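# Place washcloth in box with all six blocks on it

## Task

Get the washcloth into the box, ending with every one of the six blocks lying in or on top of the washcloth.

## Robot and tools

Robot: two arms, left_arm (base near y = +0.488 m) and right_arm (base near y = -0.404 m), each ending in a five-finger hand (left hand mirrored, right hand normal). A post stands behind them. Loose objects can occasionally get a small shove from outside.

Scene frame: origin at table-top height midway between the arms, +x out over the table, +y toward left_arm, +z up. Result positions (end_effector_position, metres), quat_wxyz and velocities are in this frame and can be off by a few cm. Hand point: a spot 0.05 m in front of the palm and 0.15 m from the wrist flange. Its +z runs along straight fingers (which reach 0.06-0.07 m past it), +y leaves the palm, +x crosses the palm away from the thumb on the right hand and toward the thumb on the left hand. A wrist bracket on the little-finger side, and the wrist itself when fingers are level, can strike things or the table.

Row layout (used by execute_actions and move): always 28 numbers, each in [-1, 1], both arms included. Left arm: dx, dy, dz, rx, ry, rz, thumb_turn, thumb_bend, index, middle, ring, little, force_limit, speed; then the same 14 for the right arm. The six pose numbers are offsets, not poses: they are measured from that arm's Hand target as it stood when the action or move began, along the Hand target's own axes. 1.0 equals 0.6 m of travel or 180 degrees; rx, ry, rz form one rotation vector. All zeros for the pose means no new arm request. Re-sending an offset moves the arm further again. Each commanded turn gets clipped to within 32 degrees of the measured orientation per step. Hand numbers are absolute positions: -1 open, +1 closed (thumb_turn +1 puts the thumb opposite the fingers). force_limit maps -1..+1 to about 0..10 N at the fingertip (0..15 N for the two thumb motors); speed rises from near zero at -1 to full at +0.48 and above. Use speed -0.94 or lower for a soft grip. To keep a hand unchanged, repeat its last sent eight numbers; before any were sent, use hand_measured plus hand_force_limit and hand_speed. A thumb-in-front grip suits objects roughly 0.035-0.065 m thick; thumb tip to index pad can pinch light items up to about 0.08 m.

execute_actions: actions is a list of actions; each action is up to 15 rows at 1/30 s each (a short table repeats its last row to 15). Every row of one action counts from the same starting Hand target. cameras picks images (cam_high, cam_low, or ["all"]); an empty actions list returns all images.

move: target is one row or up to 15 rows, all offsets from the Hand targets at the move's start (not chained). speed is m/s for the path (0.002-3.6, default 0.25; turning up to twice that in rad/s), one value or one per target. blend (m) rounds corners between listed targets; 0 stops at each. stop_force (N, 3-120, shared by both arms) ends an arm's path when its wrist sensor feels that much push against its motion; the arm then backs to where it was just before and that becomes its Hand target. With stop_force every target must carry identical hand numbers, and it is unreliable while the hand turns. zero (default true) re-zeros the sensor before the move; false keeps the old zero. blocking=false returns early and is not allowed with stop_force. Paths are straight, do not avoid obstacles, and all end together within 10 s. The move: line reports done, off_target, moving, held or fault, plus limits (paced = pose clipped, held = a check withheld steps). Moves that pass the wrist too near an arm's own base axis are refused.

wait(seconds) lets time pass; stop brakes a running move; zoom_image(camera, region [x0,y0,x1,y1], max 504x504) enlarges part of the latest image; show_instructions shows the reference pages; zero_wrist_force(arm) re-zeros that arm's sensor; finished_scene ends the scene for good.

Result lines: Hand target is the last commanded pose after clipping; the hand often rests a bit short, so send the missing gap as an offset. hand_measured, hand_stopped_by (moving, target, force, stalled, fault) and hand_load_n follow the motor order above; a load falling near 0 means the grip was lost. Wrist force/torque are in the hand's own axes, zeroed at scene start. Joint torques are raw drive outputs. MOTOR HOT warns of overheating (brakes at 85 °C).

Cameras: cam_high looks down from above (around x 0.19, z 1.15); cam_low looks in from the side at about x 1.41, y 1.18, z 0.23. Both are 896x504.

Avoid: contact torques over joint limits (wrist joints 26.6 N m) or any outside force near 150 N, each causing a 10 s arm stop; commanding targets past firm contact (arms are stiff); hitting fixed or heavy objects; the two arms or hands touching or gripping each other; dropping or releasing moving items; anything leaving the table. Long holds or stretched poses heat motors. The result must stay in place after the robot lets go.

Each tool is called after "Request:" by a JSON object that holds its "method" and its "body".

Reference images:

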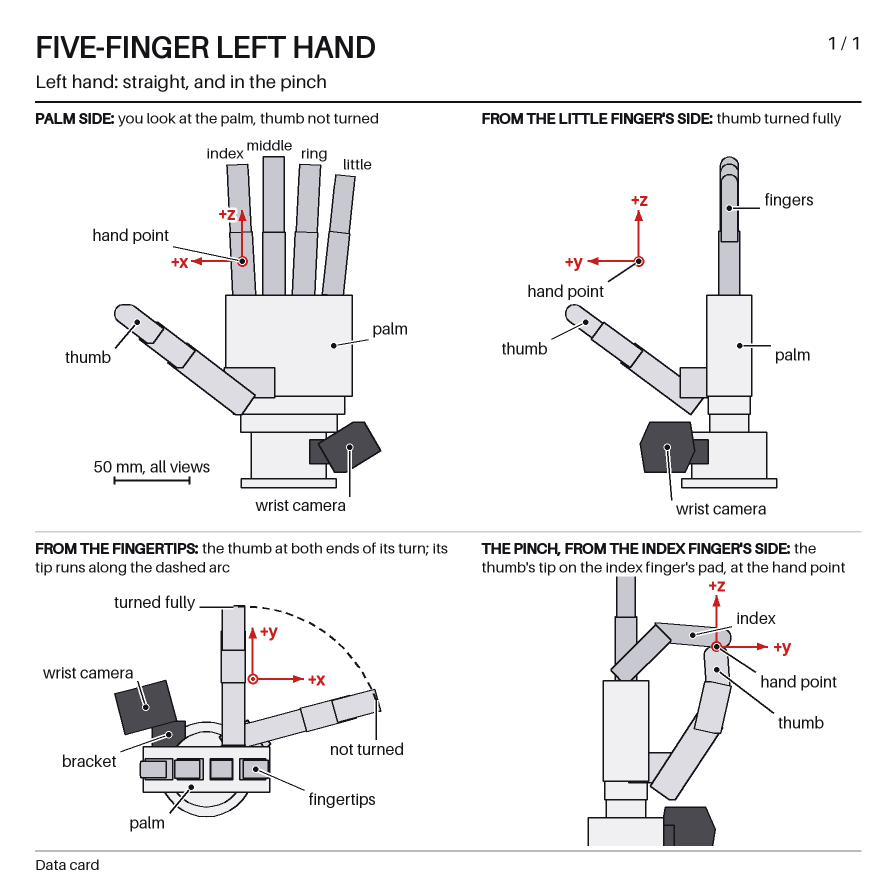

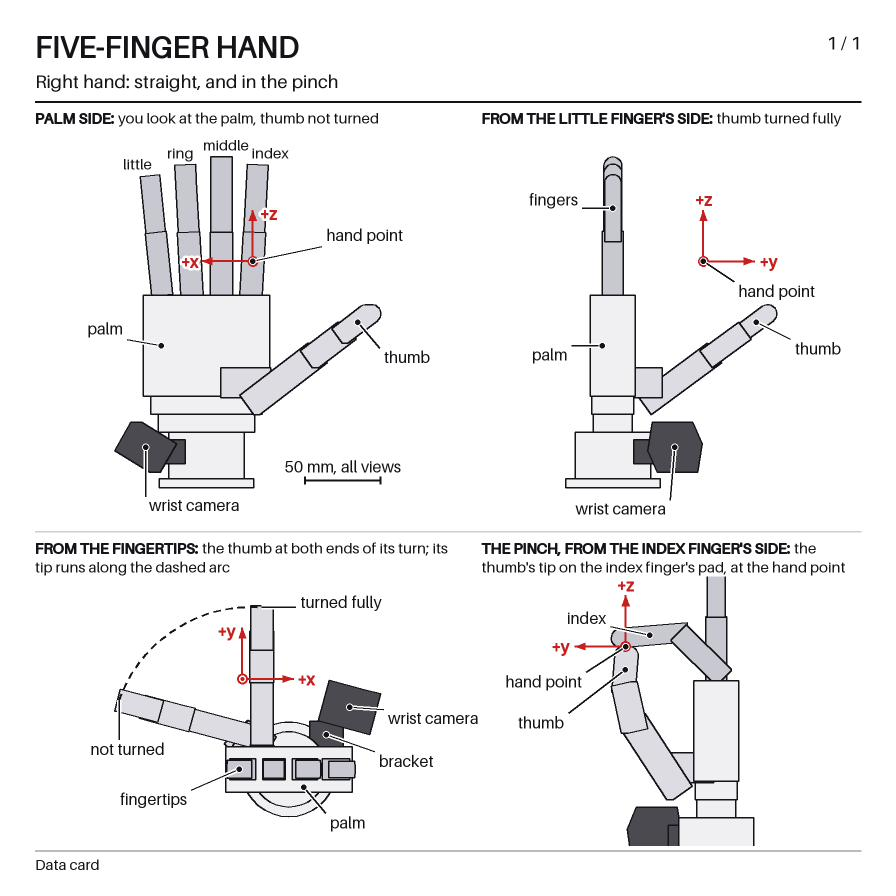

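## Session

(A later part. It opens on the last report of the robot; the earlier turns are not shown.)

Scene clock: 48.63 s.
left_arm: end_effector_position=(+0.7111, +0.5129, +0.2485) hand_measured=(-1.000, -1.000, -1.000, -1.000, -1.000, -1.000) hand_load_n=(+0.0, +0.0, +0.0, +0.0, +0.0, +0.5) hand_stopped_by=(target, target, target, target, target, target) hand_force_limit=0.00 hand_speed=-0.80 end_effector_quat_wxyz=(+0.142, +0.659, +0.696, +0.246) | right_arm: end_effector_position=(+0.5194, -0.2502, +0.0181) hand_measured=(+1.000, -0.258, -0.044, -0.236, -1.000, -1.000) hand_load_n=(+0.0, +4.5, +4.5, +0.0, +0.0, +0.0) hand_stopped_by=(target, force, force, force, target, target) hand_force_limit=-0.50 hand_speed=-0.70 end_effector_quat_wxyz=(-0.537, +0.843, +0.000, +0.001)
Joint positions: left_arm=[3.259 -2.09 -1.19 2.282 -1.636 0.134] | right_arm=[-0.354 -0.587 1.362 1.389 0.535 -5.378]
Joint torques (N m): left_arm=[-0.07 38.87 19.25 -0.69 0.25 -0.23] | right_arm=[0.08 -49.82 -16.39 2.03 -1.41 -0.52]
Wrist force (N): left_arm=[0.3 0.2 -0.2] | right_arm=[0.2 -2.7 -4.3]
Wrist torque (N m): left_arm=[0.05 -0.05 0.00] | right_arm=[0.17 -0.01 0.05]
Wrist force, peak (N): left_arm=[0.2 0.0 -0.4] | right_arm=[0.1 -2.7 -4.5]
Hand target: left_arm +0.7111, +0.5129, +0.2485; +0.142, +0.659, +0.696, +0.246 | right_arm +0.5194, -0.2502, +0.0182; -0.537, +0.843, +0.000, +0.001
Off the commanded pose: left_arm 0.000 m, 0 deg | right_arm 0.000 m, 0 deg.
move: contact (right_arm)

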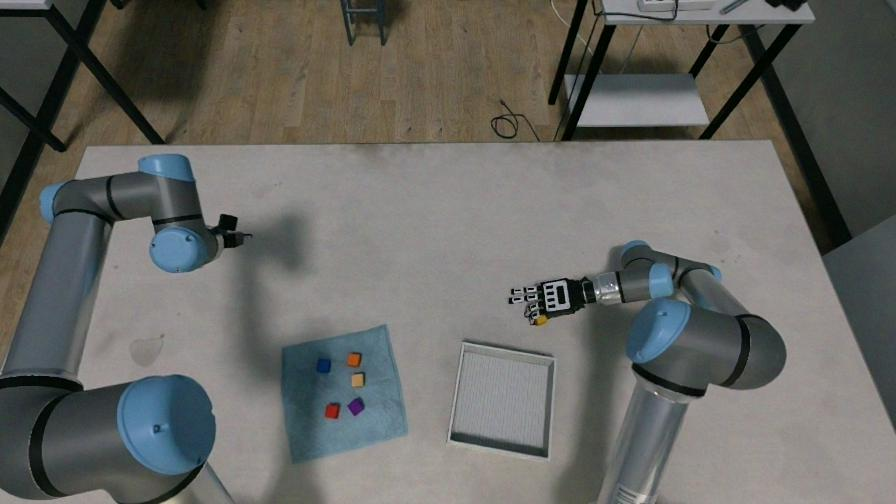

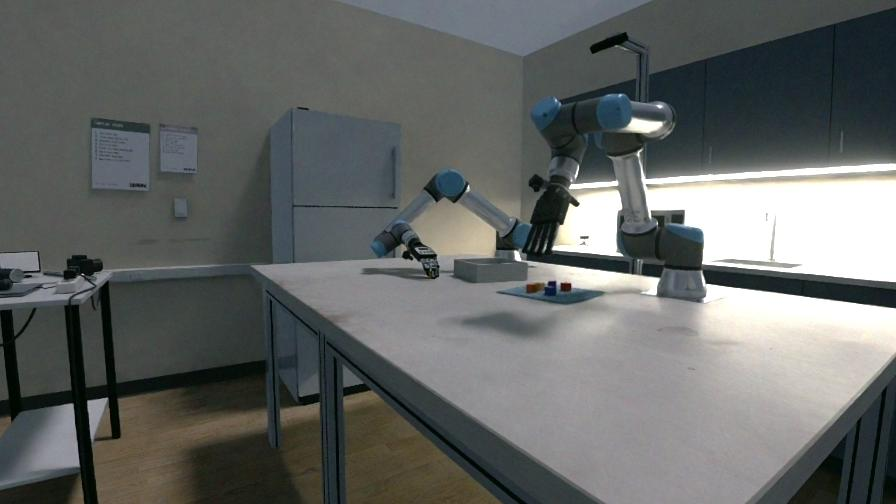

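Request:
{"method": "move", "body": {"target": [[0,0,0,0,0,0,-1,-1,-1,-1,-1,-1,0,-0.8,0,0,0,0,0,0,1,-0.25,-0.5,-0.4,-1,-1,-0.5,-0.3],[0,0,0,0,0,0,-1,-1,-1,-1,-1,-1,0,-0.8,0,-0.1692,-0.0789,0,0,0,1,-0.44,-0.4,-0.4,-1,-1,-0.5,-0.3],[0,0,0,0,0,0,-1,-1,-1,-1,-1,-1,0,-0.8,-0.3448,-0.5321,0.6993,0,0,0,1,-0.44,-0.4,-0.4,-1,-1,-0.5,-0.3],[0,0,0,0,0,0,-1,-1,-1,-1,-1,-1,0,-0.8,-0.3448,-0.3883,0.7664,0,0,0,1,-0.44,-0.4,-0.4,-1,-1,-0.5,-0.3]], "speed": [0.1,0.15,0.35,0.15], "blend": [0,0,0.03,0], "cameras": ["cam_high","cam_low"]}}

Request:
{"method": "zoom_image", "body": {"camera": "cam_high", "region": [280, 320, 440, 430]}}

Request:
{"method": "zoom_image", "body": {"camera": "cam_low", "region": [500, 250, 620, 310]}}

Request:
{"method": "zoom_image", "body": {"camera": "cam_high", "region": [490, 260, 600, 340]}}

Scene clock: 57.87 s.
left_arm: end_effector_position=(+0.7111, +0.5129, +0.2485) hand_measured=(-1.000, -1.000, -1.000, -1.000, -1.000, -1.000) hand_load_n=(+0.0, +0.0, +0.0, +0.0, +0.0, +0.0) hand_stopped_by=(target, target, target, target, target, target) hand_force_limit=0.00 hand_speed=-0.80 end_effector_quat_wxyz=(+0.142, +0.659, +0.696, +0.246) | right_arm: end_effector_position=(+0.3131, +0.2653, +0.0349) hand_measured=(+1.000, -0.440, -0.400, -0.400, -1.000, -1.000) hand_load_n=(+0.5, +0.0, +0.0, +0.0, +0.0, +0.0) hand_stopped_by=(target, target, target, target, target, target) hand_force_limit=-0.50 hand_speed=-0.30 end_effector_quat_wxyz=(-0.537, +0.843, +0.000, +0.001)
Joint positions: left_arm=[3.259 -2.09 -1.19 2.282 -1.636 0.134] | right_arm=[0.655 -0.811 1.33 0.114 0.797 -3.616]
Joint torques (N m): left_arm=[0.28 38.7 19.35 -0.65 0.32 -0.24] | right_arm=[7.81 -37.67 -7.49 -1.31 1.04 1.63]
Wrist force (N): left_arm=[0.1 0.2 0.1] | right_arm=[0.4 1.6 -1.7]
Wrist torque (N m): left_arm=[0.03 -0.02 0.00] | right_arm=[0.23 -0.05 0.14]
Wrist force, peak (N): left_arm=[0.3 0.3 0.4] | right_arm=[0.3 -2.7 -4.6]
Hand target: left_arm +0.7111, +0.5129, +0.2485; +0.142, +0.659, +0.696, +0.246 | right_arm +0.3131, +0.2653, +0.0348; -0.537, +0.843, +0.000, +0.001
Off the commanded pose: left_arm 0.000 m, 0 deg | right_arm 0.000 m, 0 deg.
move: done

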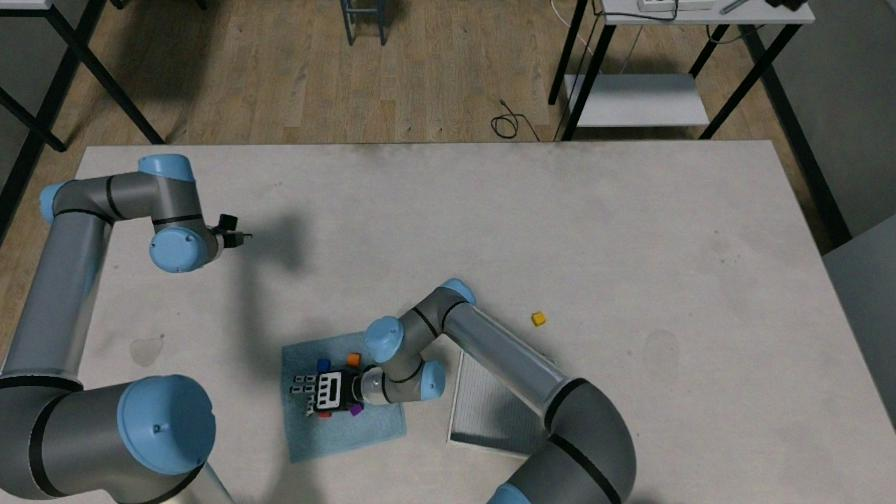

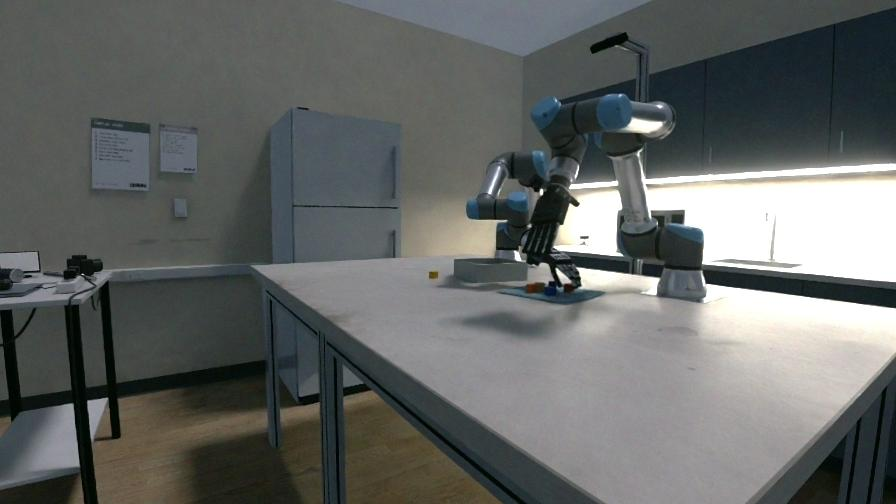

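Scaled by 3.150 from the camera's image (finer frame: 1280x720).

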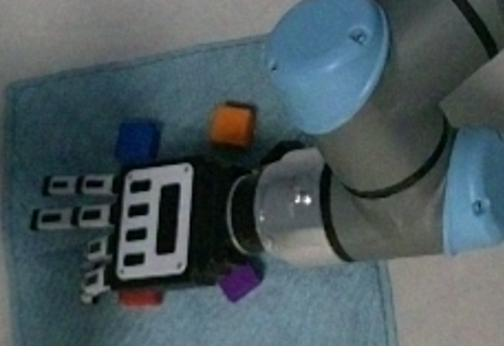

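Scaled by 4.200 from the camera's image (finer frame: 1280x720).

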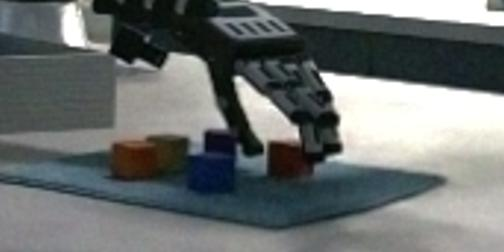

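Scaled by 4.582 from the camera's image (finer frame: 1280x720).

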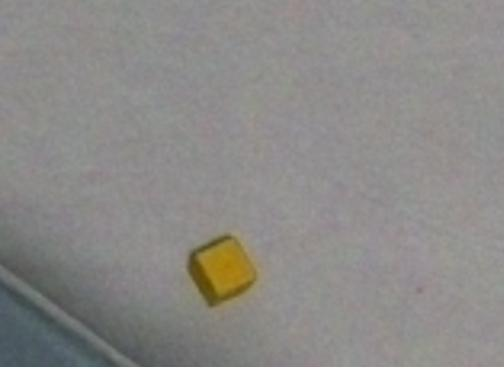

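Request:
{"method": "move", "body": {"target": [[0,0,0,0,0,0,-1,-1,-1,-1,-1,-1,0,-0.8,0,0,0,0,0.1108,0.0517,1,-0.44,-0.4,-0.4,-1,-1,-0.5,-0.3],[0,0,0,0,0,0,-1,-1,-1,-1,-1,-1,0,-0.8,0,0.0186,0.0087,0,0.1108,0.0517,1,-0.44,-0.4,-0.4,-1,-1,-0.5,-0.3],[0,0,0,0,0,0,-1,-1,-1,-1,-1,-1,0,-0.8,0,0.0186,0.0087,0,0.1108,0.0517,1,-0.25,0.15,-0.4,-1,-1,-0.6,-0.8],[0,0,0,0,0,0,-1,-1,-1,-1,-1,-1,0,-0.8,0,-0.1435,-0.0669,0,0.1108,0.0517,1,-0.25,0.15,-0.4,-1,-1,-0.6,-0.8]], "speed": [0.2,0.05,0.05,0.15], "cameras": ["cam_high","cam_low"]}}

Request:
{"method": "zoom_image", "body": {"camera": "cam_high", "region": [280, 320, 440, 430]}}

Request:
{"method": "zoom_image", "body": {"camera": "cam_low", "region": [500, 230, 620, 310]}}

Scene clock: 65.20 s.
left_arm: end_effector_position=(+0.7111, +0.5129, +0.2485) hand_measured=(-1.000, -1.000, -1.000, -1.000, -1.000, -1.000) hand_load_n=(+0.0, +0.0, +0.0, +0.0, +0.0, +0.0) hand_stopped_by=(target, target, target, target, target, target) hand_force_limit=0.00 hand_speed=-0.80 end_effector_quat_wxyz=(+0.142, +0.659, +0.696, +0.246) | right_arm: end_effector_position=(+0.3130, +0.2654, +0.1298) hand_measured=(+1.000, -0.272, -0.070, -0.400, -1.000, -1.000) hand_load_n=(+0.0, +3.5, +3.5, +0.0, +0.0, +0.0) hand_stopped_by=(target, force, force, target, target, target) hand_force_limit=-0.60 hand_speed=-0.80 end_effector_quat_wxyz=(-0.527, +0.828, -0.161, +0.103)
Joint positions: left_arm=[3.259 -2.09 -1.19 2.282 -1.636 0.134] | right_arm=[0.754 -1.041 1.433 0.077 1.212 -3.318]
Joint torques (N m): left_arm=[0.32 38.73 20.14 -0.55 0.42 -0.22] | right_arm=[-8.24 -58.3 -25.76 1.62 -1.54 -1.83]
Wrist force (N): left_arm=[0.3 0.0 -0.1] | right_arm=[0.4 1.6 -1.4]
Wrist torque (N m): left_arm=[0.01 -0.05 0.01] | right_arm=[0.24 -0.02 0.20]
Wrist force, peak (N): left_arm=[0.0 0.4 -0.4] | right_arm=[-0.2 -4.5 -2.8]
Hand target: left_arm +0.7111, +0.5129, +0.2485; +0.142, +0.659, +0.696, +0.246 | right_arm +0.3130, +0.2653, +0.1298; -0.527, +0.828, -0.161, +0.103
Off the commanded pose: left_arm 0.000 m, 0 deg | right_arm 0.000 m, 0 deg.
move: done

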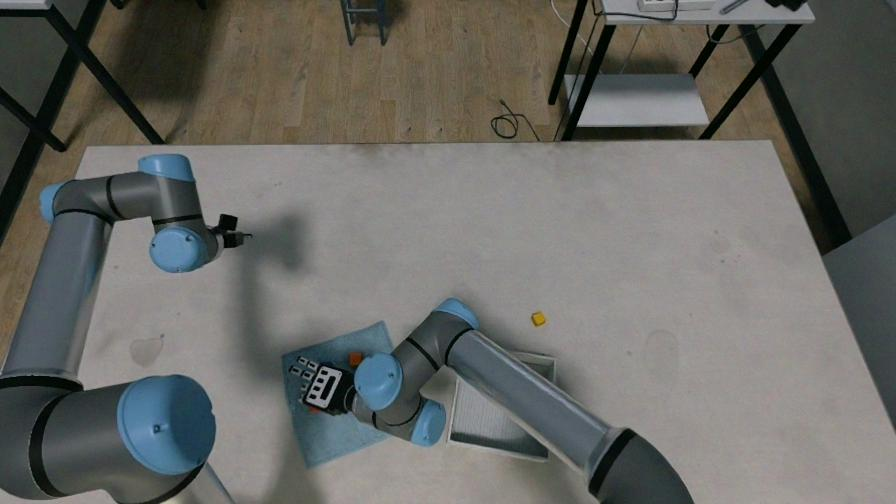

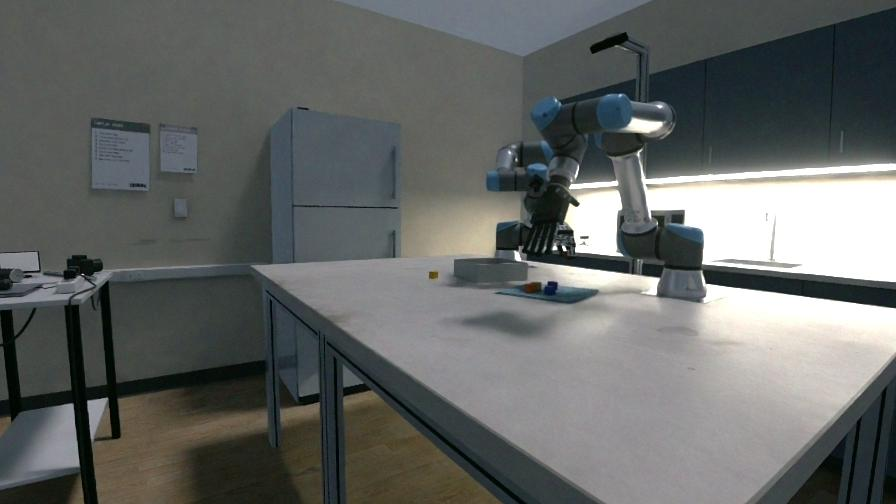

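Scaled by 3.150 from the camera's image (finer frame: 1280x720).

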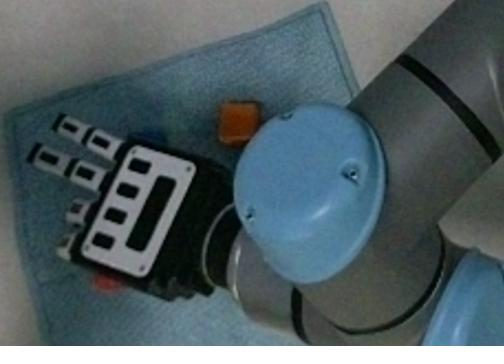

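Scaled by 4.200 from the camera's image (finer frame: 1280x720).

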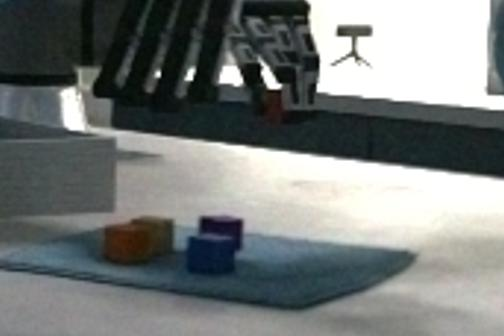

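Request:
{"method": "move", "body": {"target": [[0,0,0,0,0,0,-1,-1,-1,-1,-1,-1,0,-0.8,0.6195,0.2325,-0.4986,0,0,0,1,-0.25,0.15,-0.4,-1,-1,-0.6,-0.8],[0,0,0,0,0,0,-1,-1,-1,-1,-1,-1,0,-0.8,0.6195,0.3945,-0.4231,0,0,0,1,-0.25,0.15,-0.4,-1,-1,-0.6,-0.8]], "speed": [0.3,0.1], "blend": [0.03,0], "cameras": []}}

Request:
{"method": "move", "body": {"target": [0,0,0,0,0,0,-1,-1,-1,-1,-1,-1,0,-0.8,0,0.0121,0.0056,0,0,0,1,-0.25,0.15,-0.4,-1,-1,-0.6,-0.8], "speed": 0.004, "stop_force": 3, "cameras": ["cam_high","cam_low"]}}

Request:
{"method": "zoom_image", "body": {"camera": "cam_high", "region": [490, 260, 600, 340]}}

Request:
{"method": "zoom_image", "body": {"camera": "cam_high", "region": [260, 300, 420, 480]}}

Scene clock: 70.10 s.
left_arm: end_effector_position=(+0.7111, +0.5129, +0.2485) hand_measured=(-1.000, -1.000, -1.000, -1.000, -1.000, -1.000) hand_load_n=(+0.0, +0.0, +0.0, +0.0, +0.0, +0.0) hand_stopped_by=(target, target, target, target, target, target) hand_force_limit=0.00 hand_speed=-0.80 end_effector_quat_wxyz=(+0.142, +0.659, +0.696, +0.246) | right_arm: end_effector_position=(+0.5335, -0.1803, +0.0228) hand_measured=(+1.000, -0.272, -0.070, -0.400, -1.000, -1.000) hand_load_n=(+0.0, +3.0, +3.5, +0.0, +0.0, +0.0) hand_stopped_by=(target, force, force, target, target, target) hand_force_limit=-0.60 hand_speed=-0.80 end_effector_quat_wxyz=(-0.527, +0.828, -0.161, +0.103)
Joint positions: left_arm=[3.259 -2.09 -1.19 2.282 -1.636 0.134] | right_arm=[-0.251 -0.836 1.562 0.501 0.465 -4.332]
Joint torques (N m): left_arm=[-0.2 38.59 19.66 -0.52 0.4 -0.16] | right_arm=[7.66 -32.45 -3.07 0.09 -1.07 1.65]
Wrist force (N): left_arm=[0.0 0.3 0.0] | right_arm=[0.8 1.4 -1.4]
Wrist torque (N m): left_arm=[0.05 -0.01 -0.01] | right_arm=[0.16 -0.14 0.19]
Wrist force, peak (N): left_arm=[0.4 0.2 0.3] | right_arm=[1.9 1.3 -2.5]
Hand target: left_arm +0.7111, +0.5129, +0.2485; +0.142, +0.659, +0.696, +0.246 | right_arm +0.5335, -0.1803, +0.0227; -0.527, +0.828, -0.161, +0.103
Off the commanded pose: left_arm 0.000 m, 0 deg | right_arm 0.000 m, 0 deg.
move: done

Scene clock: 72.87 s.
left_arm: end_effector_position=(+0.7111, +0.5129, +0.2485) hand_measured=(-1.000, -1.000, -1.000, -1.000, -1.000, -1.000) hand_load_n=(+0.0, +0.0, +0.0, +0.0, +0.0, +0.0) hand_stopped_by=(target, target, target, target, target, target) hand_force_limit=0.00 hand_speed=-0.80 end_effector_quat_wxyz=(+0.142, +0.659, +0.696, +0.246) | right_arm: end_effector_position=(+0.5334, -0.1803, +0.0167) hand_measured=(+1.000, -0.272, -0.070, -0.400, -1.000, -1.000) hand_load_n=(+0.0, +2.5, +3.5, +0.0, +0.0, +0.0) hand_stopped_by=(target, force, force, target, target, target) hand_force_limit=-0.60 hand_speed=-0.80 end_effector_quat_wxyz=(-0.527, +0.828, -0.161, +0.103)
Joint positions: left_arm=[3.259 -2.09 -1.19 2.282 -1.636 0.134] | right_arm=[-0.251 -0.826 1.564 0.49 0.465 -4.332]
Joint torques (N m): left_arm=[0.37 38.67 19.96 -0.42 0.51 -0.14] | right_arm=[1.91 -59.38 -17.22 3.82 -0.64 -1.53]
Wrist force (N): left_arm=[0.1 -0.1 0.1] | right_arm=[0.6 -0.2 -2.5]
Wrist torque (N m): left_arm=[-0.01 -0.02 0.00] | right_arm=[0.12 -0.13 0.17]
Wrist force, peak (N): left_arm=[0.1 0.4 -0.4] | right_arm=[0.2 -2.1 -3.3]
Hand target: left_arm +0.7111, +0.5129, +0.2485; +0.142, +0.659, +0.696, +0.246 | right_arm +0.5334, -0.1803, +0.0167; -0.527, +0.828, -0.161, +0.103 (not the last commanded pose)
Off the commanded pose: left_arm 0.000 m, 0 deg | right_arm 0.002 m, 0 deg.
move: contact (right_arm)

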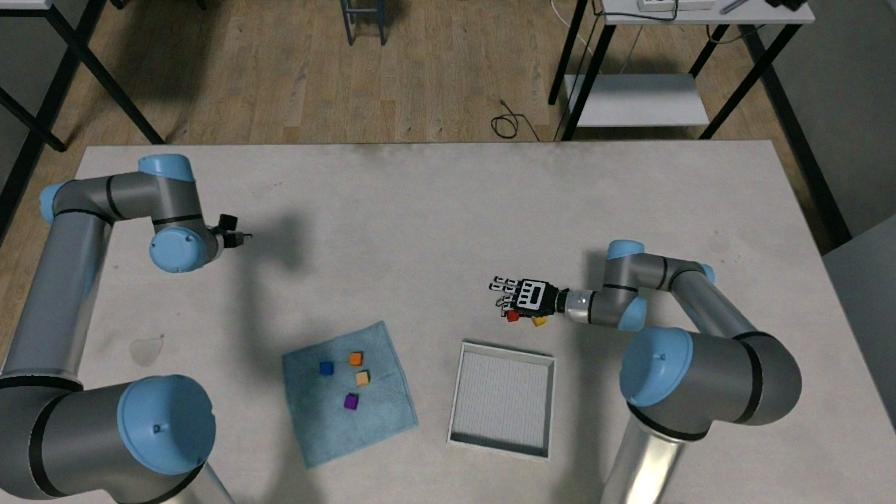

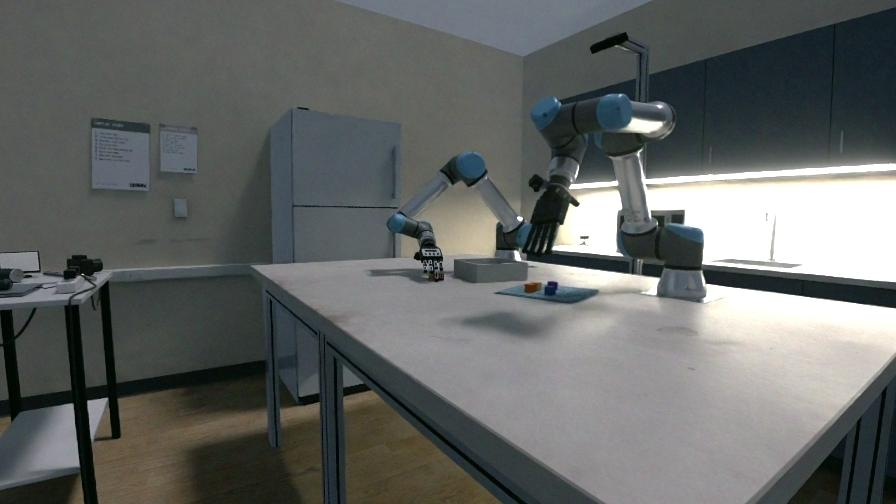

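Scaled by 4.582 from the camera's image (finer frame: 1280x720).

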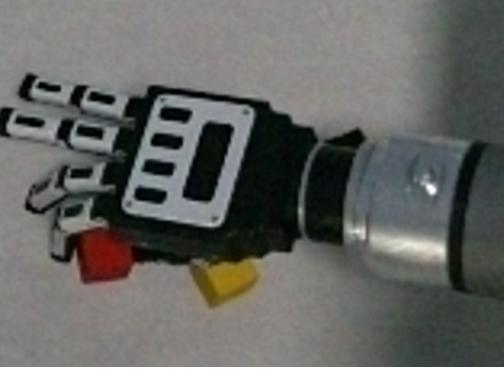

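Scaled by 2.800 from the camera's image (finer frame: 1280x720).

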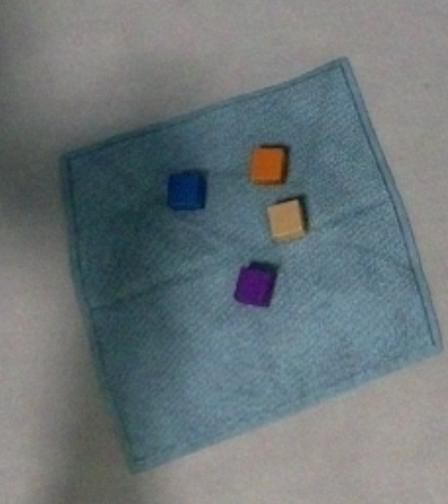

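Request:
{"method": "zoom_image", "body": {"camera": "cam_high", "region": [310, 340, 390, 420]}}

Scaled by 6.300 from the camera's image (finer frame: 1280x720).

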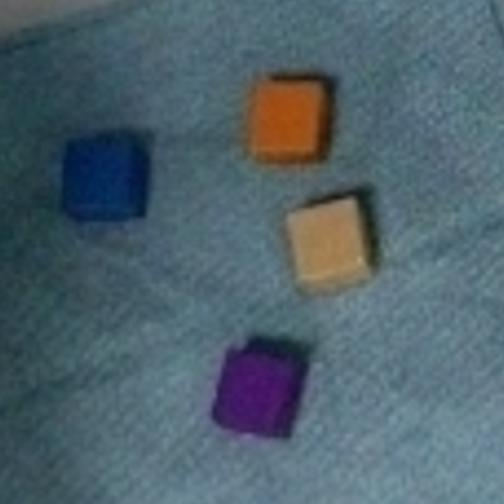

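Request:
{"method": "move", "body": {"target": [[0,0,0,0,0,0,-1,-1,-1,-1,-1,-1,0,-0.8,0,0,0,0,0,0,1,-0.25,-0.5,-0.4,-1,-1,-0.5,-0.3],[0,0,0,0,0,0,-1,-1,-1,-1,-1,-1,0,-0.8,0,-0.1707,-0.0796,0,0,0,1,-0.44,-0.4,-0.4,-1,-1,-0.5,-0.3],[0,0,0,0,0,0,-1,-1,-1,-1,-1,-1,0,-0.8,-0.5626,-0.3787,0.3665,0,0,0,1,-0.44,-0.4,-0.4,-1,-1,-0.5,-0.3],[0,0,0,0,0,0,-1,-1,-1,-1,-1,-1,0,-0.8,-0.5626,-0.2220,0.4397,0,0,0,1,-0.44,-0.4,-0.4,-1,-1,-0.5,-0.3]], "speed": [0.1,0.2,0.35,0.12], "blend": [0,0,0.03,0], "cameras": ["cam_high","cam_low"]}}

Request:
{"method": "zoom_image", "body": {"camera": "cam_high", "region": [280, 320, 440, 430]}}

Request:
{"method": "zoom_image", "body": {"camera": "cam_low", "region": [500, 250, 620, 310]}}

Request:
{"method": "zoom_image", "body": {"camera": "cam_high", "region": [490, 260, 600, 340]}}

Scene clock: 80.97 s.
left_arm: end_effector_position=(+0.7111, +0.5129, +0.2485) hand_measured=(-1.000, -1.000, -1.000, -1.000, -1.000, -1.000) hand_load_n=(+0.0, +0.0, +0.0, +0.0, +0.0, +0.0) hand_stopped_by=(target, target, target, target, target, target) hand_force_limit=0.00 hand_speed=-0.80 end_effector_quat_wxyz=(+0.142, +0.659, +0.696, +0.246) | right_arm: end_effector_position=(+0.3317, +0.2203, +0.0259) hand_measured=(+1.000, -0.440, -0.400, -0.400, -1.000, -1.000) hand_load_n=(+0.0, +0.0, +0.0, +0.0, -0.5, +0.0) hand_stopped_by=(target, target, target, target, target, target) hand_force_limit=-0.50 hand_speed=-0.30 end_effector_quat_wxyz=(-0.527, +0.828, -0.161, +0.103)
Joint positions: left_arm=[3.259 -2.09 -1.19 2.282 -1.636 0.134] | right_arm=[0.666 -0.973 1.628 -0.169 1.133 -3.362]
Joint torques (N m): left_arm=[0.35 38.61 19.71 -0.41 0.58 -0.14] | right_arm=[8.11 -30.7 -6.11 -1.97 1.48 1.66]
Wrist force (N): left_arm=[0.2 -0.2 -0.2] | right_arm=[1.1 1.5 -1.5]
Wrist torque (N m): left_arm=[-0.01 -0.05 0.00] | right_arm=[0.23 -0.15 0.21]
Wrist force, peak (N): left_arm=[0.5 0.3 0.0] | right_arm=[1.9 1.9 -2.3]
Hand target: left_arm +0.7111, +0.5129, +0.2485; +0.142, +0.659, +0.696, +0.246 | right_arm +0.3317, +0.2203, +0.0258; -0.527, +0.828, -0.161, +0.103
Off the commanded pose: left_arm 0.000 m, 0 deg | right_arm 0.000 m, 0 deg.
move: done

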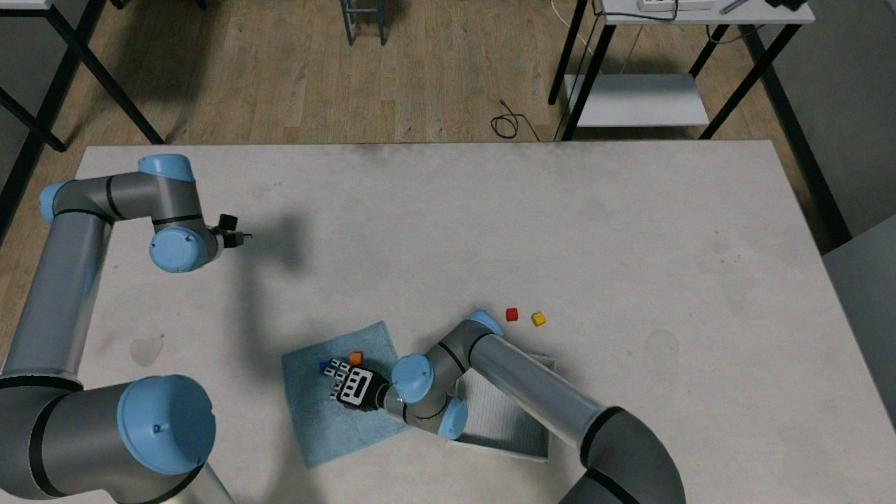

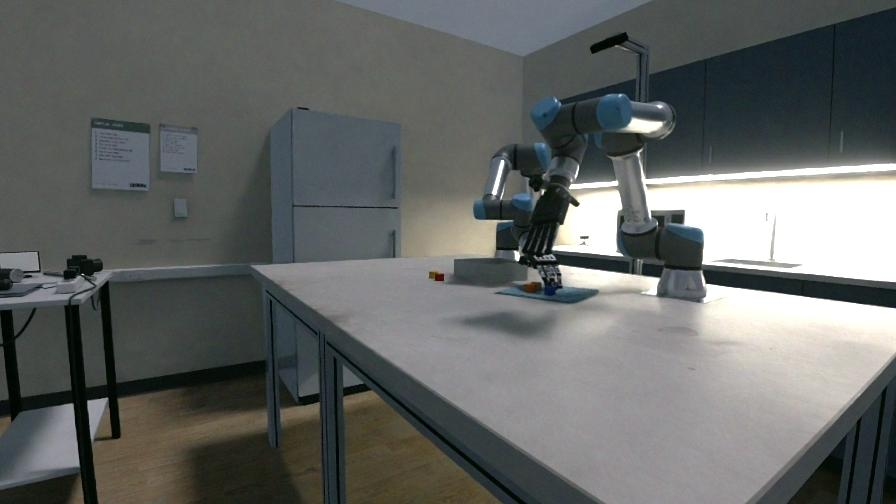

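Scaled by 3.150 from the camera's image (finer frame: 1280x720).

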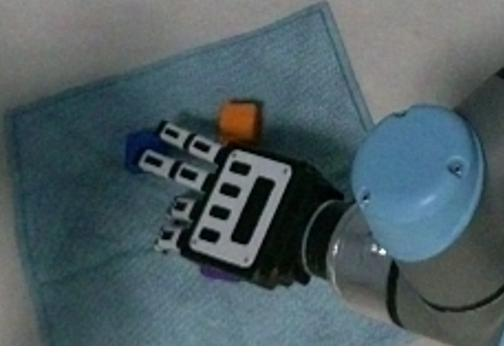

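Scaled by 4.200 from the camera's image (finer frame: 1280x720).

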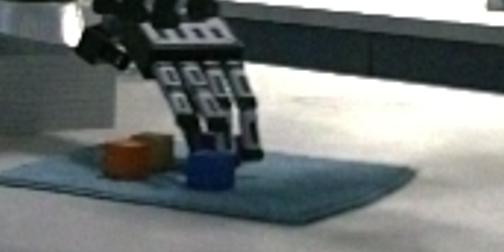

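Scaled by 4.582 from the camera's image (finer frame: 1280x720).

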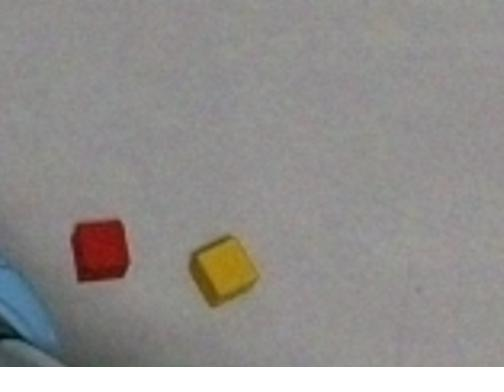

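Request:
{"method": "move", "body": {"target": [[0,0,0,0,0,0,-1,-1,-1,-1,-1,-1,0,-0.8,0,0,0,0,0,0,1,-0.25,0.15,-0.4,-1,-1,-0.6,-0.8],[0,0,0,0,0,0,-1,-1,-1,-1,-1,-1,0,-0.8,0,-0.1571,-0.0733,0,0,0,1,-0.25,0.15,-0.4,-1,-1,-0.6,-0.8]], "speed": [0.2,0.15], "cameras": ["cam_high","cam_low"]}}

Request:
{"method": "zoom_image", "body": {"camera": "cam_high", "region": [280, 320, 440, 430]}}

Request:
{"method": "zoom_image", "body": {"camera": "cam_low", "region": [500, 230, 620, 310]}}

Scene clock: 85.20 s.
left_arm: end_effector_position=(+0.7111, +0.5129, +0.2485) hand_measured=(-1.000, -1.000, -1.000, -1.000, -1.000, -1.000) hand_load_n=(+0.0, +0.0, +0.0, +0.0, +0.0, +0.0) hand_stopped_by=(target, target, target, target, target, target) hand_force_limit=0.00 hand_speed=-0.80 end_effector_quat_wxyz=(+0.142, +0.659, +0.696, +0.246) | right_arm: end_effector_position=(+0.3316, +0.2203, +0.1298) hand_measured=(+1.000, -0.252, -0.052, -0.400, -1.000, -1.000) hand_load_n=(-0.5, +3.0, +3.5, +0.0, +0.0, +0.0) hand_stopped_by=(target, force, force, target, target, target) hand_force_limit=-0.60 hand_speed=-0.80 end_effector_quat_wxyz=(-0.527, +0.828, -0.161, +0.103)
Joint positions: left_arm=[3.259 -2.09 -1.19 2.282 -1.636 0.134] | right_arm=[0.666 -1.099 1.526 0.059 1.133 -3.362]
Joint torques (N m): left_arm=[0.36 39.44 19.78 -0.41 0.49 -0.19] | right_arm=[-7.89 -56.09 -25.43 1.81 -1.67 -1.77]
Wrist force (N): left_arm=[0.3 0.1 0.0] | right_arm=[0.8 1.6 -1.3]
Wrist torque (N m): left_arm=[0.01 -0.05 0.01] | right_arm=[0.18 -0.09 0.28]
Wrist force, peak (N): left_arm=[0.4 0.2 0.2] | right_arm=[1.1 3.0 -0.7]
Hand target: left_arm +0.7111, +0.5129, +0.2485; +0.142, +0.659, +0.696, +0.246 | right_arm +0.3316, +0.2203, +0.1298; -0.527, +0.828, -0.161, +0.103
Off the commanded pose: left_arm 0.000 m, 0 deg | right_arm 0.000 m, 0 deg.
move: done

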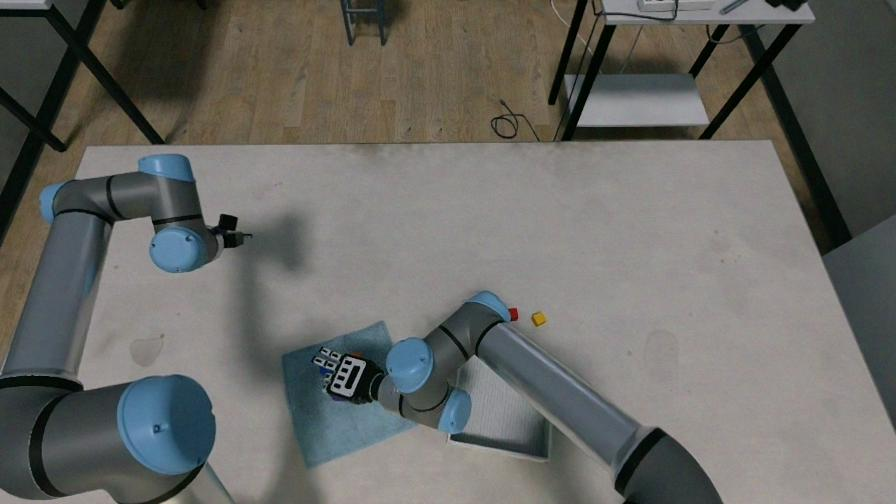

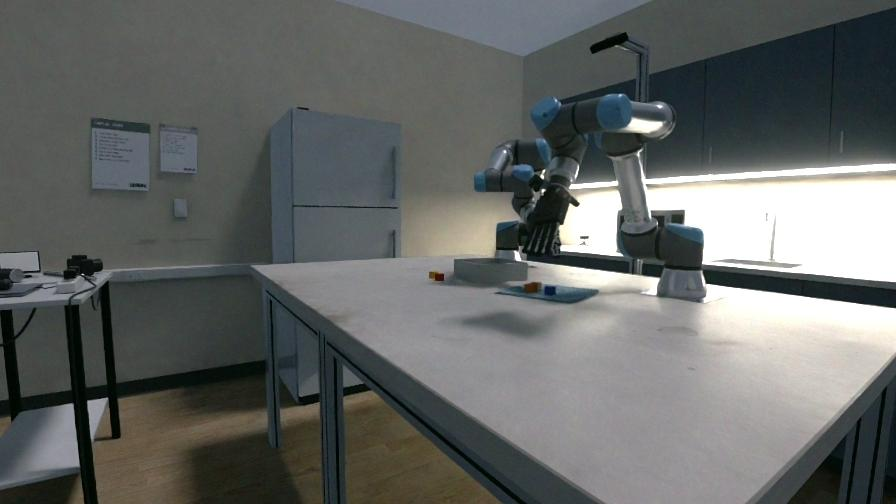

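Scaled by 3.150 from the camera's image (finer frame: 1280x720).

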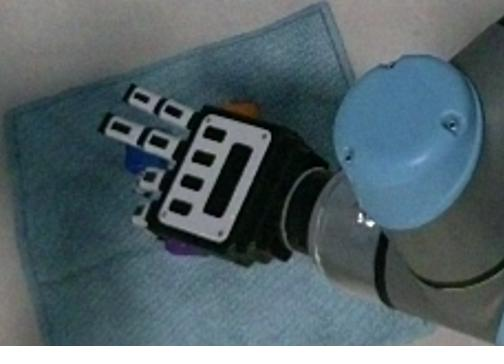

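Scaled by 4.200 from the camera's image (finer frame: 1280x720).

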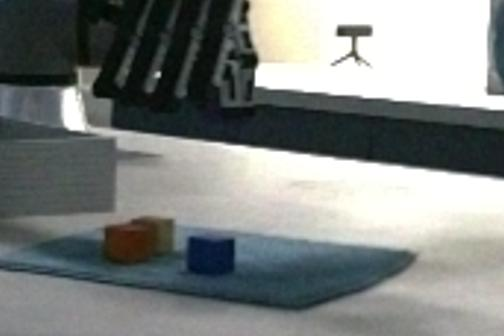

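Request:
{"method": "move", "body": {"target": [[0,0,0,0,0,0,-1,-1,-1,-1,-1,-1,0,-0.8,0.5245,0.1692,-0.3628,0,0,0,1,-0.25,0.15,-0.4,-1,-1,-0.6,-0.8],[0,0,0,0,0,0,-1,-1,-1,-1,-1,-1,0,-0.8,0.5245,0.3290,-0.2883,0,0,0,1,-0.25,0.15,-0.4,-1,-1,-0.6,-0.8]], "speed": [0.35,0.12], "blend": [0.03,0], "cameras": []}}

Request:
{"method": "move", "body": {"target": [0,0,0,0,0,0,-1,-1,-1,-1,-1,-1,0,-0.8,0,0.0121,0.0056,0,0,0,1,-0.25,0.15,-0.4,-1,-1,-0.6,-0.8], "speed": 0.005, "stop_force": 3, "cameras": ["cam_high"]}}

Request:
{"method": "zoom_image", "body": {"camera": "cam_high", "region": [480, 260, 590, 340]}}

Request:
{"method": "zoom_image", "body": {"camera": "cam_high", "region": [310, 340, 390, 420]}}

Scene clock: 89.00 s.
left_arm: end_effector_position=(+0.7111, +0.5129, +0.2485) hand_measured=(-1.000, -1.000, -1.000, -1.000, -1.000, -1.000) hand_load_n=(+0.0, +0.0, +0.0, +0.0, +0.0, +0.0) hand_stopped_by=(target, target, target, target, target, target) hand_force_limit=0.00 hand_speed=-0.80 end_effector_quat_wxyz=(+0.142, +0.659, +0.696, +0.246) | right_arm: end_effector_position=(+0.5330, -0.1206, +0.0242) hand_measured=(+1.000, -0.252, -0.052, -0.400, -1.000, -1.000) hand_load_n=(+0.0, +3.0, +3.5, +0.0, +0.0, +0.0) hand_stopped_by=(target, force, force, target, target, target) hand_force_limit=-0.60 hand_speed=-0.80 end_effector_quat_wxyz=(-0.527, +0.828, -0.161, +0.103)
Joint positions: left_arm=[3.259 -2.09 -1.19 2.282 -1.636 0.134] | right_arm=[-0.13 -0.871 1.563 0.33 0.518 -4.101]
Joint torques (N m): left_arm=[0.43 38.87 19.92 -0.35 0.57 -0.25] | right_arm=[7.55 -32.51 -4.14 -0.35 0.06 1.61]
Wrist force (N): left_arm=[0.0 0.1 -0.2] | right_arm=[0.7 1.6 -1.8]
Wrist torque (N m): left_arm=[0.02 -0.01 -0.01] | right_arm=[0.24 -0.11 0.19]
Wrist force, peak (N): left_arm=[0.5 0.2 0.0] | right_arm=[1.8 1.5 -2.9]
Hand target: left_arm +0.7111, +0.5129, +0.2485; +0.142, +0.659, +0.696, +0.246 | right_arm +0.5330, -0.1206, +0.0241; -0.527, +0.828, -0.161, +0.103
Off the commanded pose: left_arm 0.000 m, 0 deg | right_arm 0.000 m, 0 deg.
move: done

Scene clock: 91.17 s.
left_arm: end_effector_position=(+0.7111, +0.5129, +0.2485) hand_measured=(-1.000, -1.000, -1.000, -1.000, -1.000, -1.000) hand_load_n=(+0.0, +0.0, +0.0, +0.0, -0.5, +0.0) hand_stopped_by=(target, target, target, target, target, target) hand_force_limit=0.00 hand_speed=-0.80 end_effector_quat_wxyz=(+0.142, +0.659, +0.696, +0.246) | right_arm: end_effector_position=(+0.5330, -0.1206, +0.0202) hand_measured=(+1.000, -0.252, -0.052, -0.400, -1.000, -1.000) hand_load_n=(+0.0, +3.0, +3.5, +0.0, +0.0, +0.0) hand_stopped_by=(target, force, force, target, target, target) hand_force_limit=-0.60 hand_speed=-0.80 end_effector_quat_wxyz=(-0.527, +0.828, -0.161, +0.103)
Joint positions: left_arm=[3.259 -2.09 -1.19 2.282 -1.636 0.134] | right_arm=[-0.13 -0.865 1.565 0.323 0.518 -4.101]
Joint torques (N m): left_arm=[0.2 38.77 19.82 -0.28 0.58 -0.32] | right_arm=[5.58 -59.21 -20.5 3.54 0.27 -0.42]
Wrist force (N): left_arm=[0.3 0.1 -0.2] | right_arm=[0.3 0.9 -2.3]
Wrist torque (N m): left_arm=[0.04 -0.05 0.01] | right_arm=[0.25 -0.06 0.17]
Wrist force, peak (N): left_arm=[0.4 0.1 -0.3] | right_arm=[0.4 -1.4 -3.9]
Hand target: left_arm +0.7111, +0.5129, +0.2485; +0.142, +0.659, +0.696, +0.246 | right_arm +0.5330, -0.1206, +0.0202; -0.527, +0.828, -0.161, +0.103 (not the last commanded pose)
Off the commanded pose: left_arm 0.000 m, 0 deg | right_arm 0.004 m, 0 deg.
move: contact (right_arm)

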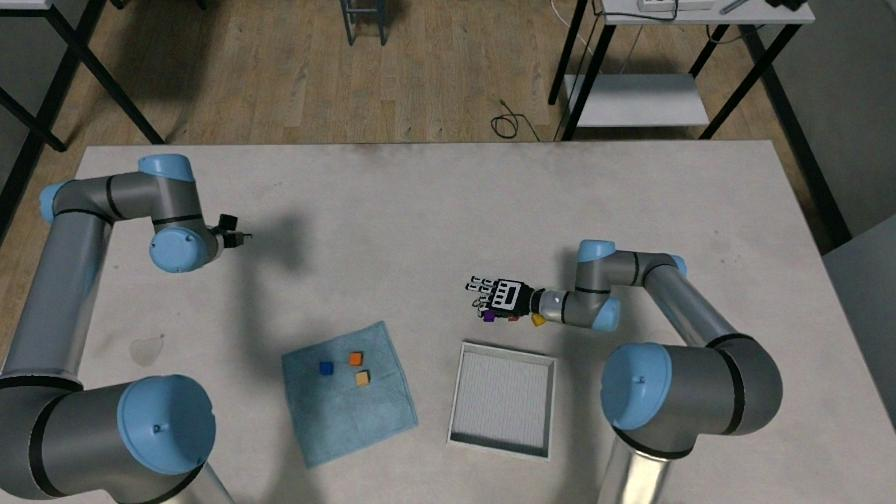

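Scaled by 4.582 from the camera's image (finer frame: 1280x720).

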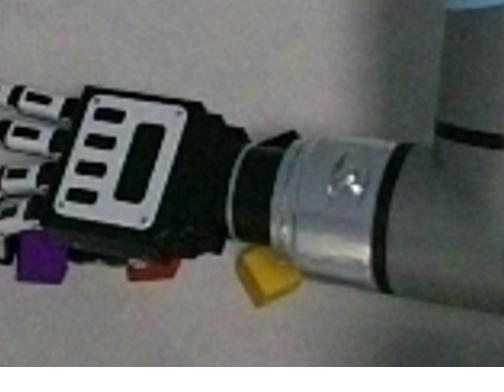

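Scaled by 6.300 from the camera's image (finer frame: 1280x720).

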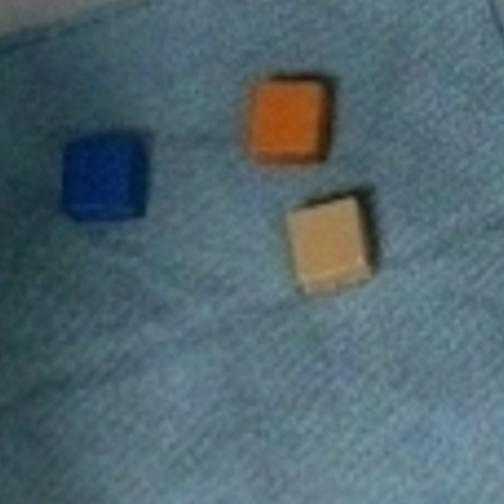

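Request:
{"method": "move", "body": {"target": [[0,0,0,0,0,0,-1,-1,-1,-1,-1,-1,0,-0.8,0,0,0,0,0,0,1,-0.25,-0.5,-0.4,-1,-1,-0.5,-0.3],[0,0,0,0,0,0,-1,-1,-1,-1,-1,-1,0,-0.8,0,-0.1662,-0.0775,0,0,0,1,-0.44,-0.4,-1,-1,-1,-0.5,0],[0,0,0,0,0,0,-1,-1,-1,-1,-1,-1,0,-0.8,-0.4291,-0.3348,0.2842,0,0,0,1,-0.44,-0.4,-1,-1,-1,-0.5,0],[0,0,0,0,0,0,-1,-1,-1,-1,-1,-1,0,-0.8,-0.4291,-0.1775,0.3575,0,0,0,1,-0.44,-0.4,-1,-1,-1,-0.5,0]], "speed": [0.1,0.2,0.35,0.12], "blend": [0,0,0.03,0], "cameras": ["cam_high","cam_low"]}}

Request:
{"method": "zoom_image", "body": {"camera": "cam_high", "region": [280, 320, 440, 430]}}

Request:
{"method": "zoom_image", "body": {"camera": "cam_low", "region": [500, 250, 620, 310]}}

Request:
{"method": "zoom_image", "body": {"camera": "cam_high", "region": [480, 260, 590, 340]}}

Scene clock: 97.67 s.
left_arm: end_effector_position=(+0.7111, +0.5129, +0.2485) hand_measured=(-1.000, -1.000, -1.000, -1.000, -1.000, -1.000) hand_load_n=(+0.0, +0.0, +0.0, +0.0, +0.0, +0.0) hand_stopped_by=(target, target, target, target, target, target) hand_force_limit=0.00 hand_speed=-0.80 end_effector_quat_wxyz=(+0.142, +0.659, +0.696, +0.246) | right_arm: end_effector_position=(+0.3844, +0.1980, +0.0260) hand_measured=(+1.000, -0.440, -0.400, -1.000, -1.000, -1.000) hand_load_n=(+0.0, +0.0, +0.0, +0.0, +0.0, +0.0) hand_stopped_by=(target, target, target, target, target, target) hand_force_limit=-0.50 hand_speed=0.00 end_effector_quat_wxyz=(-0.527, +0.828, -0.161, +0.103)
Joint positions: left_arm=[3.259 -2.09 -1.19 2.282 -1.636 0.134] | right_arm=[0.569 -0.939 1.57 -0.121 1.048 -3.414]
Joint torques (N m): left_arm=[0.5 39.1 19.89 -0.21 0.62 -0.3] | right_arm=[8.01 -32.65 -6.84 -1.97 1.41 1.67]
Wrist force (N): left_arm=[0.2 0.0 0.0] | right_arm=[1.1 1.5 -1.4]
Wrist torque (N m): left_arm=[0.00 -0.04 0.01] | right_arm=[0.18 -0.14 0.16]
Wrist force, peak (N): left_arm=[0.3 0.4 -0.3] | right_arm=[1.6 1.8 -2.8]
Hand target: left_arm +0.7111, +0.5129, +0.2485; +0.142, +0.659, +0.696, +0.246 | right_arm +0.3844, +0.1981, +0.0259; -0.527, +0.828, -0.161, +0.103
Off the commanded pose: left_arm 0.000 m, 0 deg | right_arm 0.000 m, 0 deg.
move: done

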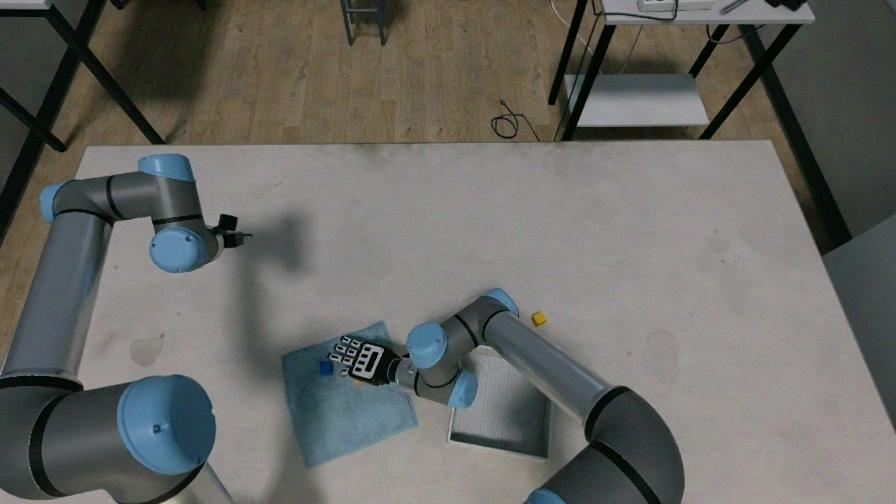

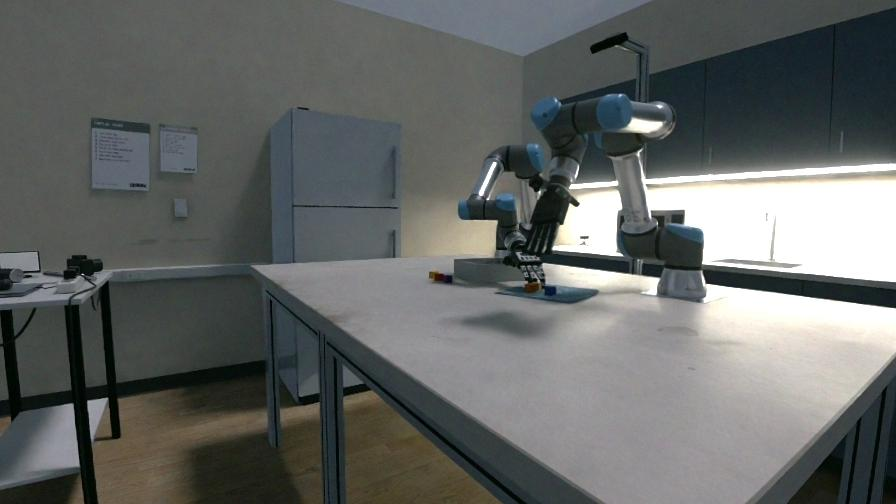

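Scaled by 3.150 from the camera's image (finer frame: 1280x720).

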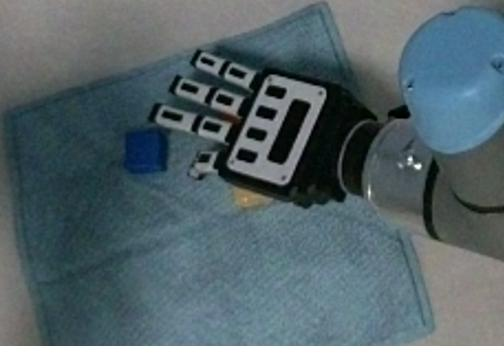

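Scaled by 4.200 from the camera's image (finer frame: 1280x720).

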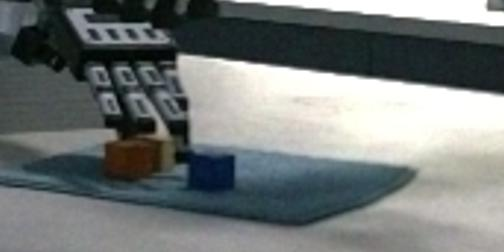

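Scaled by 4.582 from the camera's image (finer frame: 1280x720).

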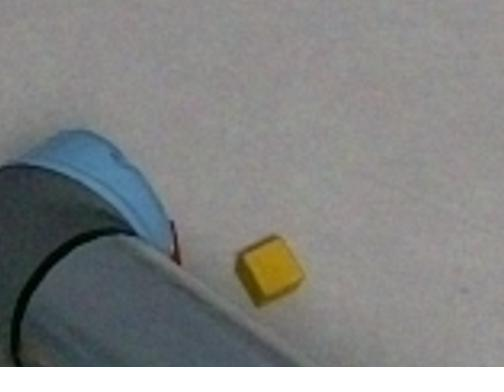

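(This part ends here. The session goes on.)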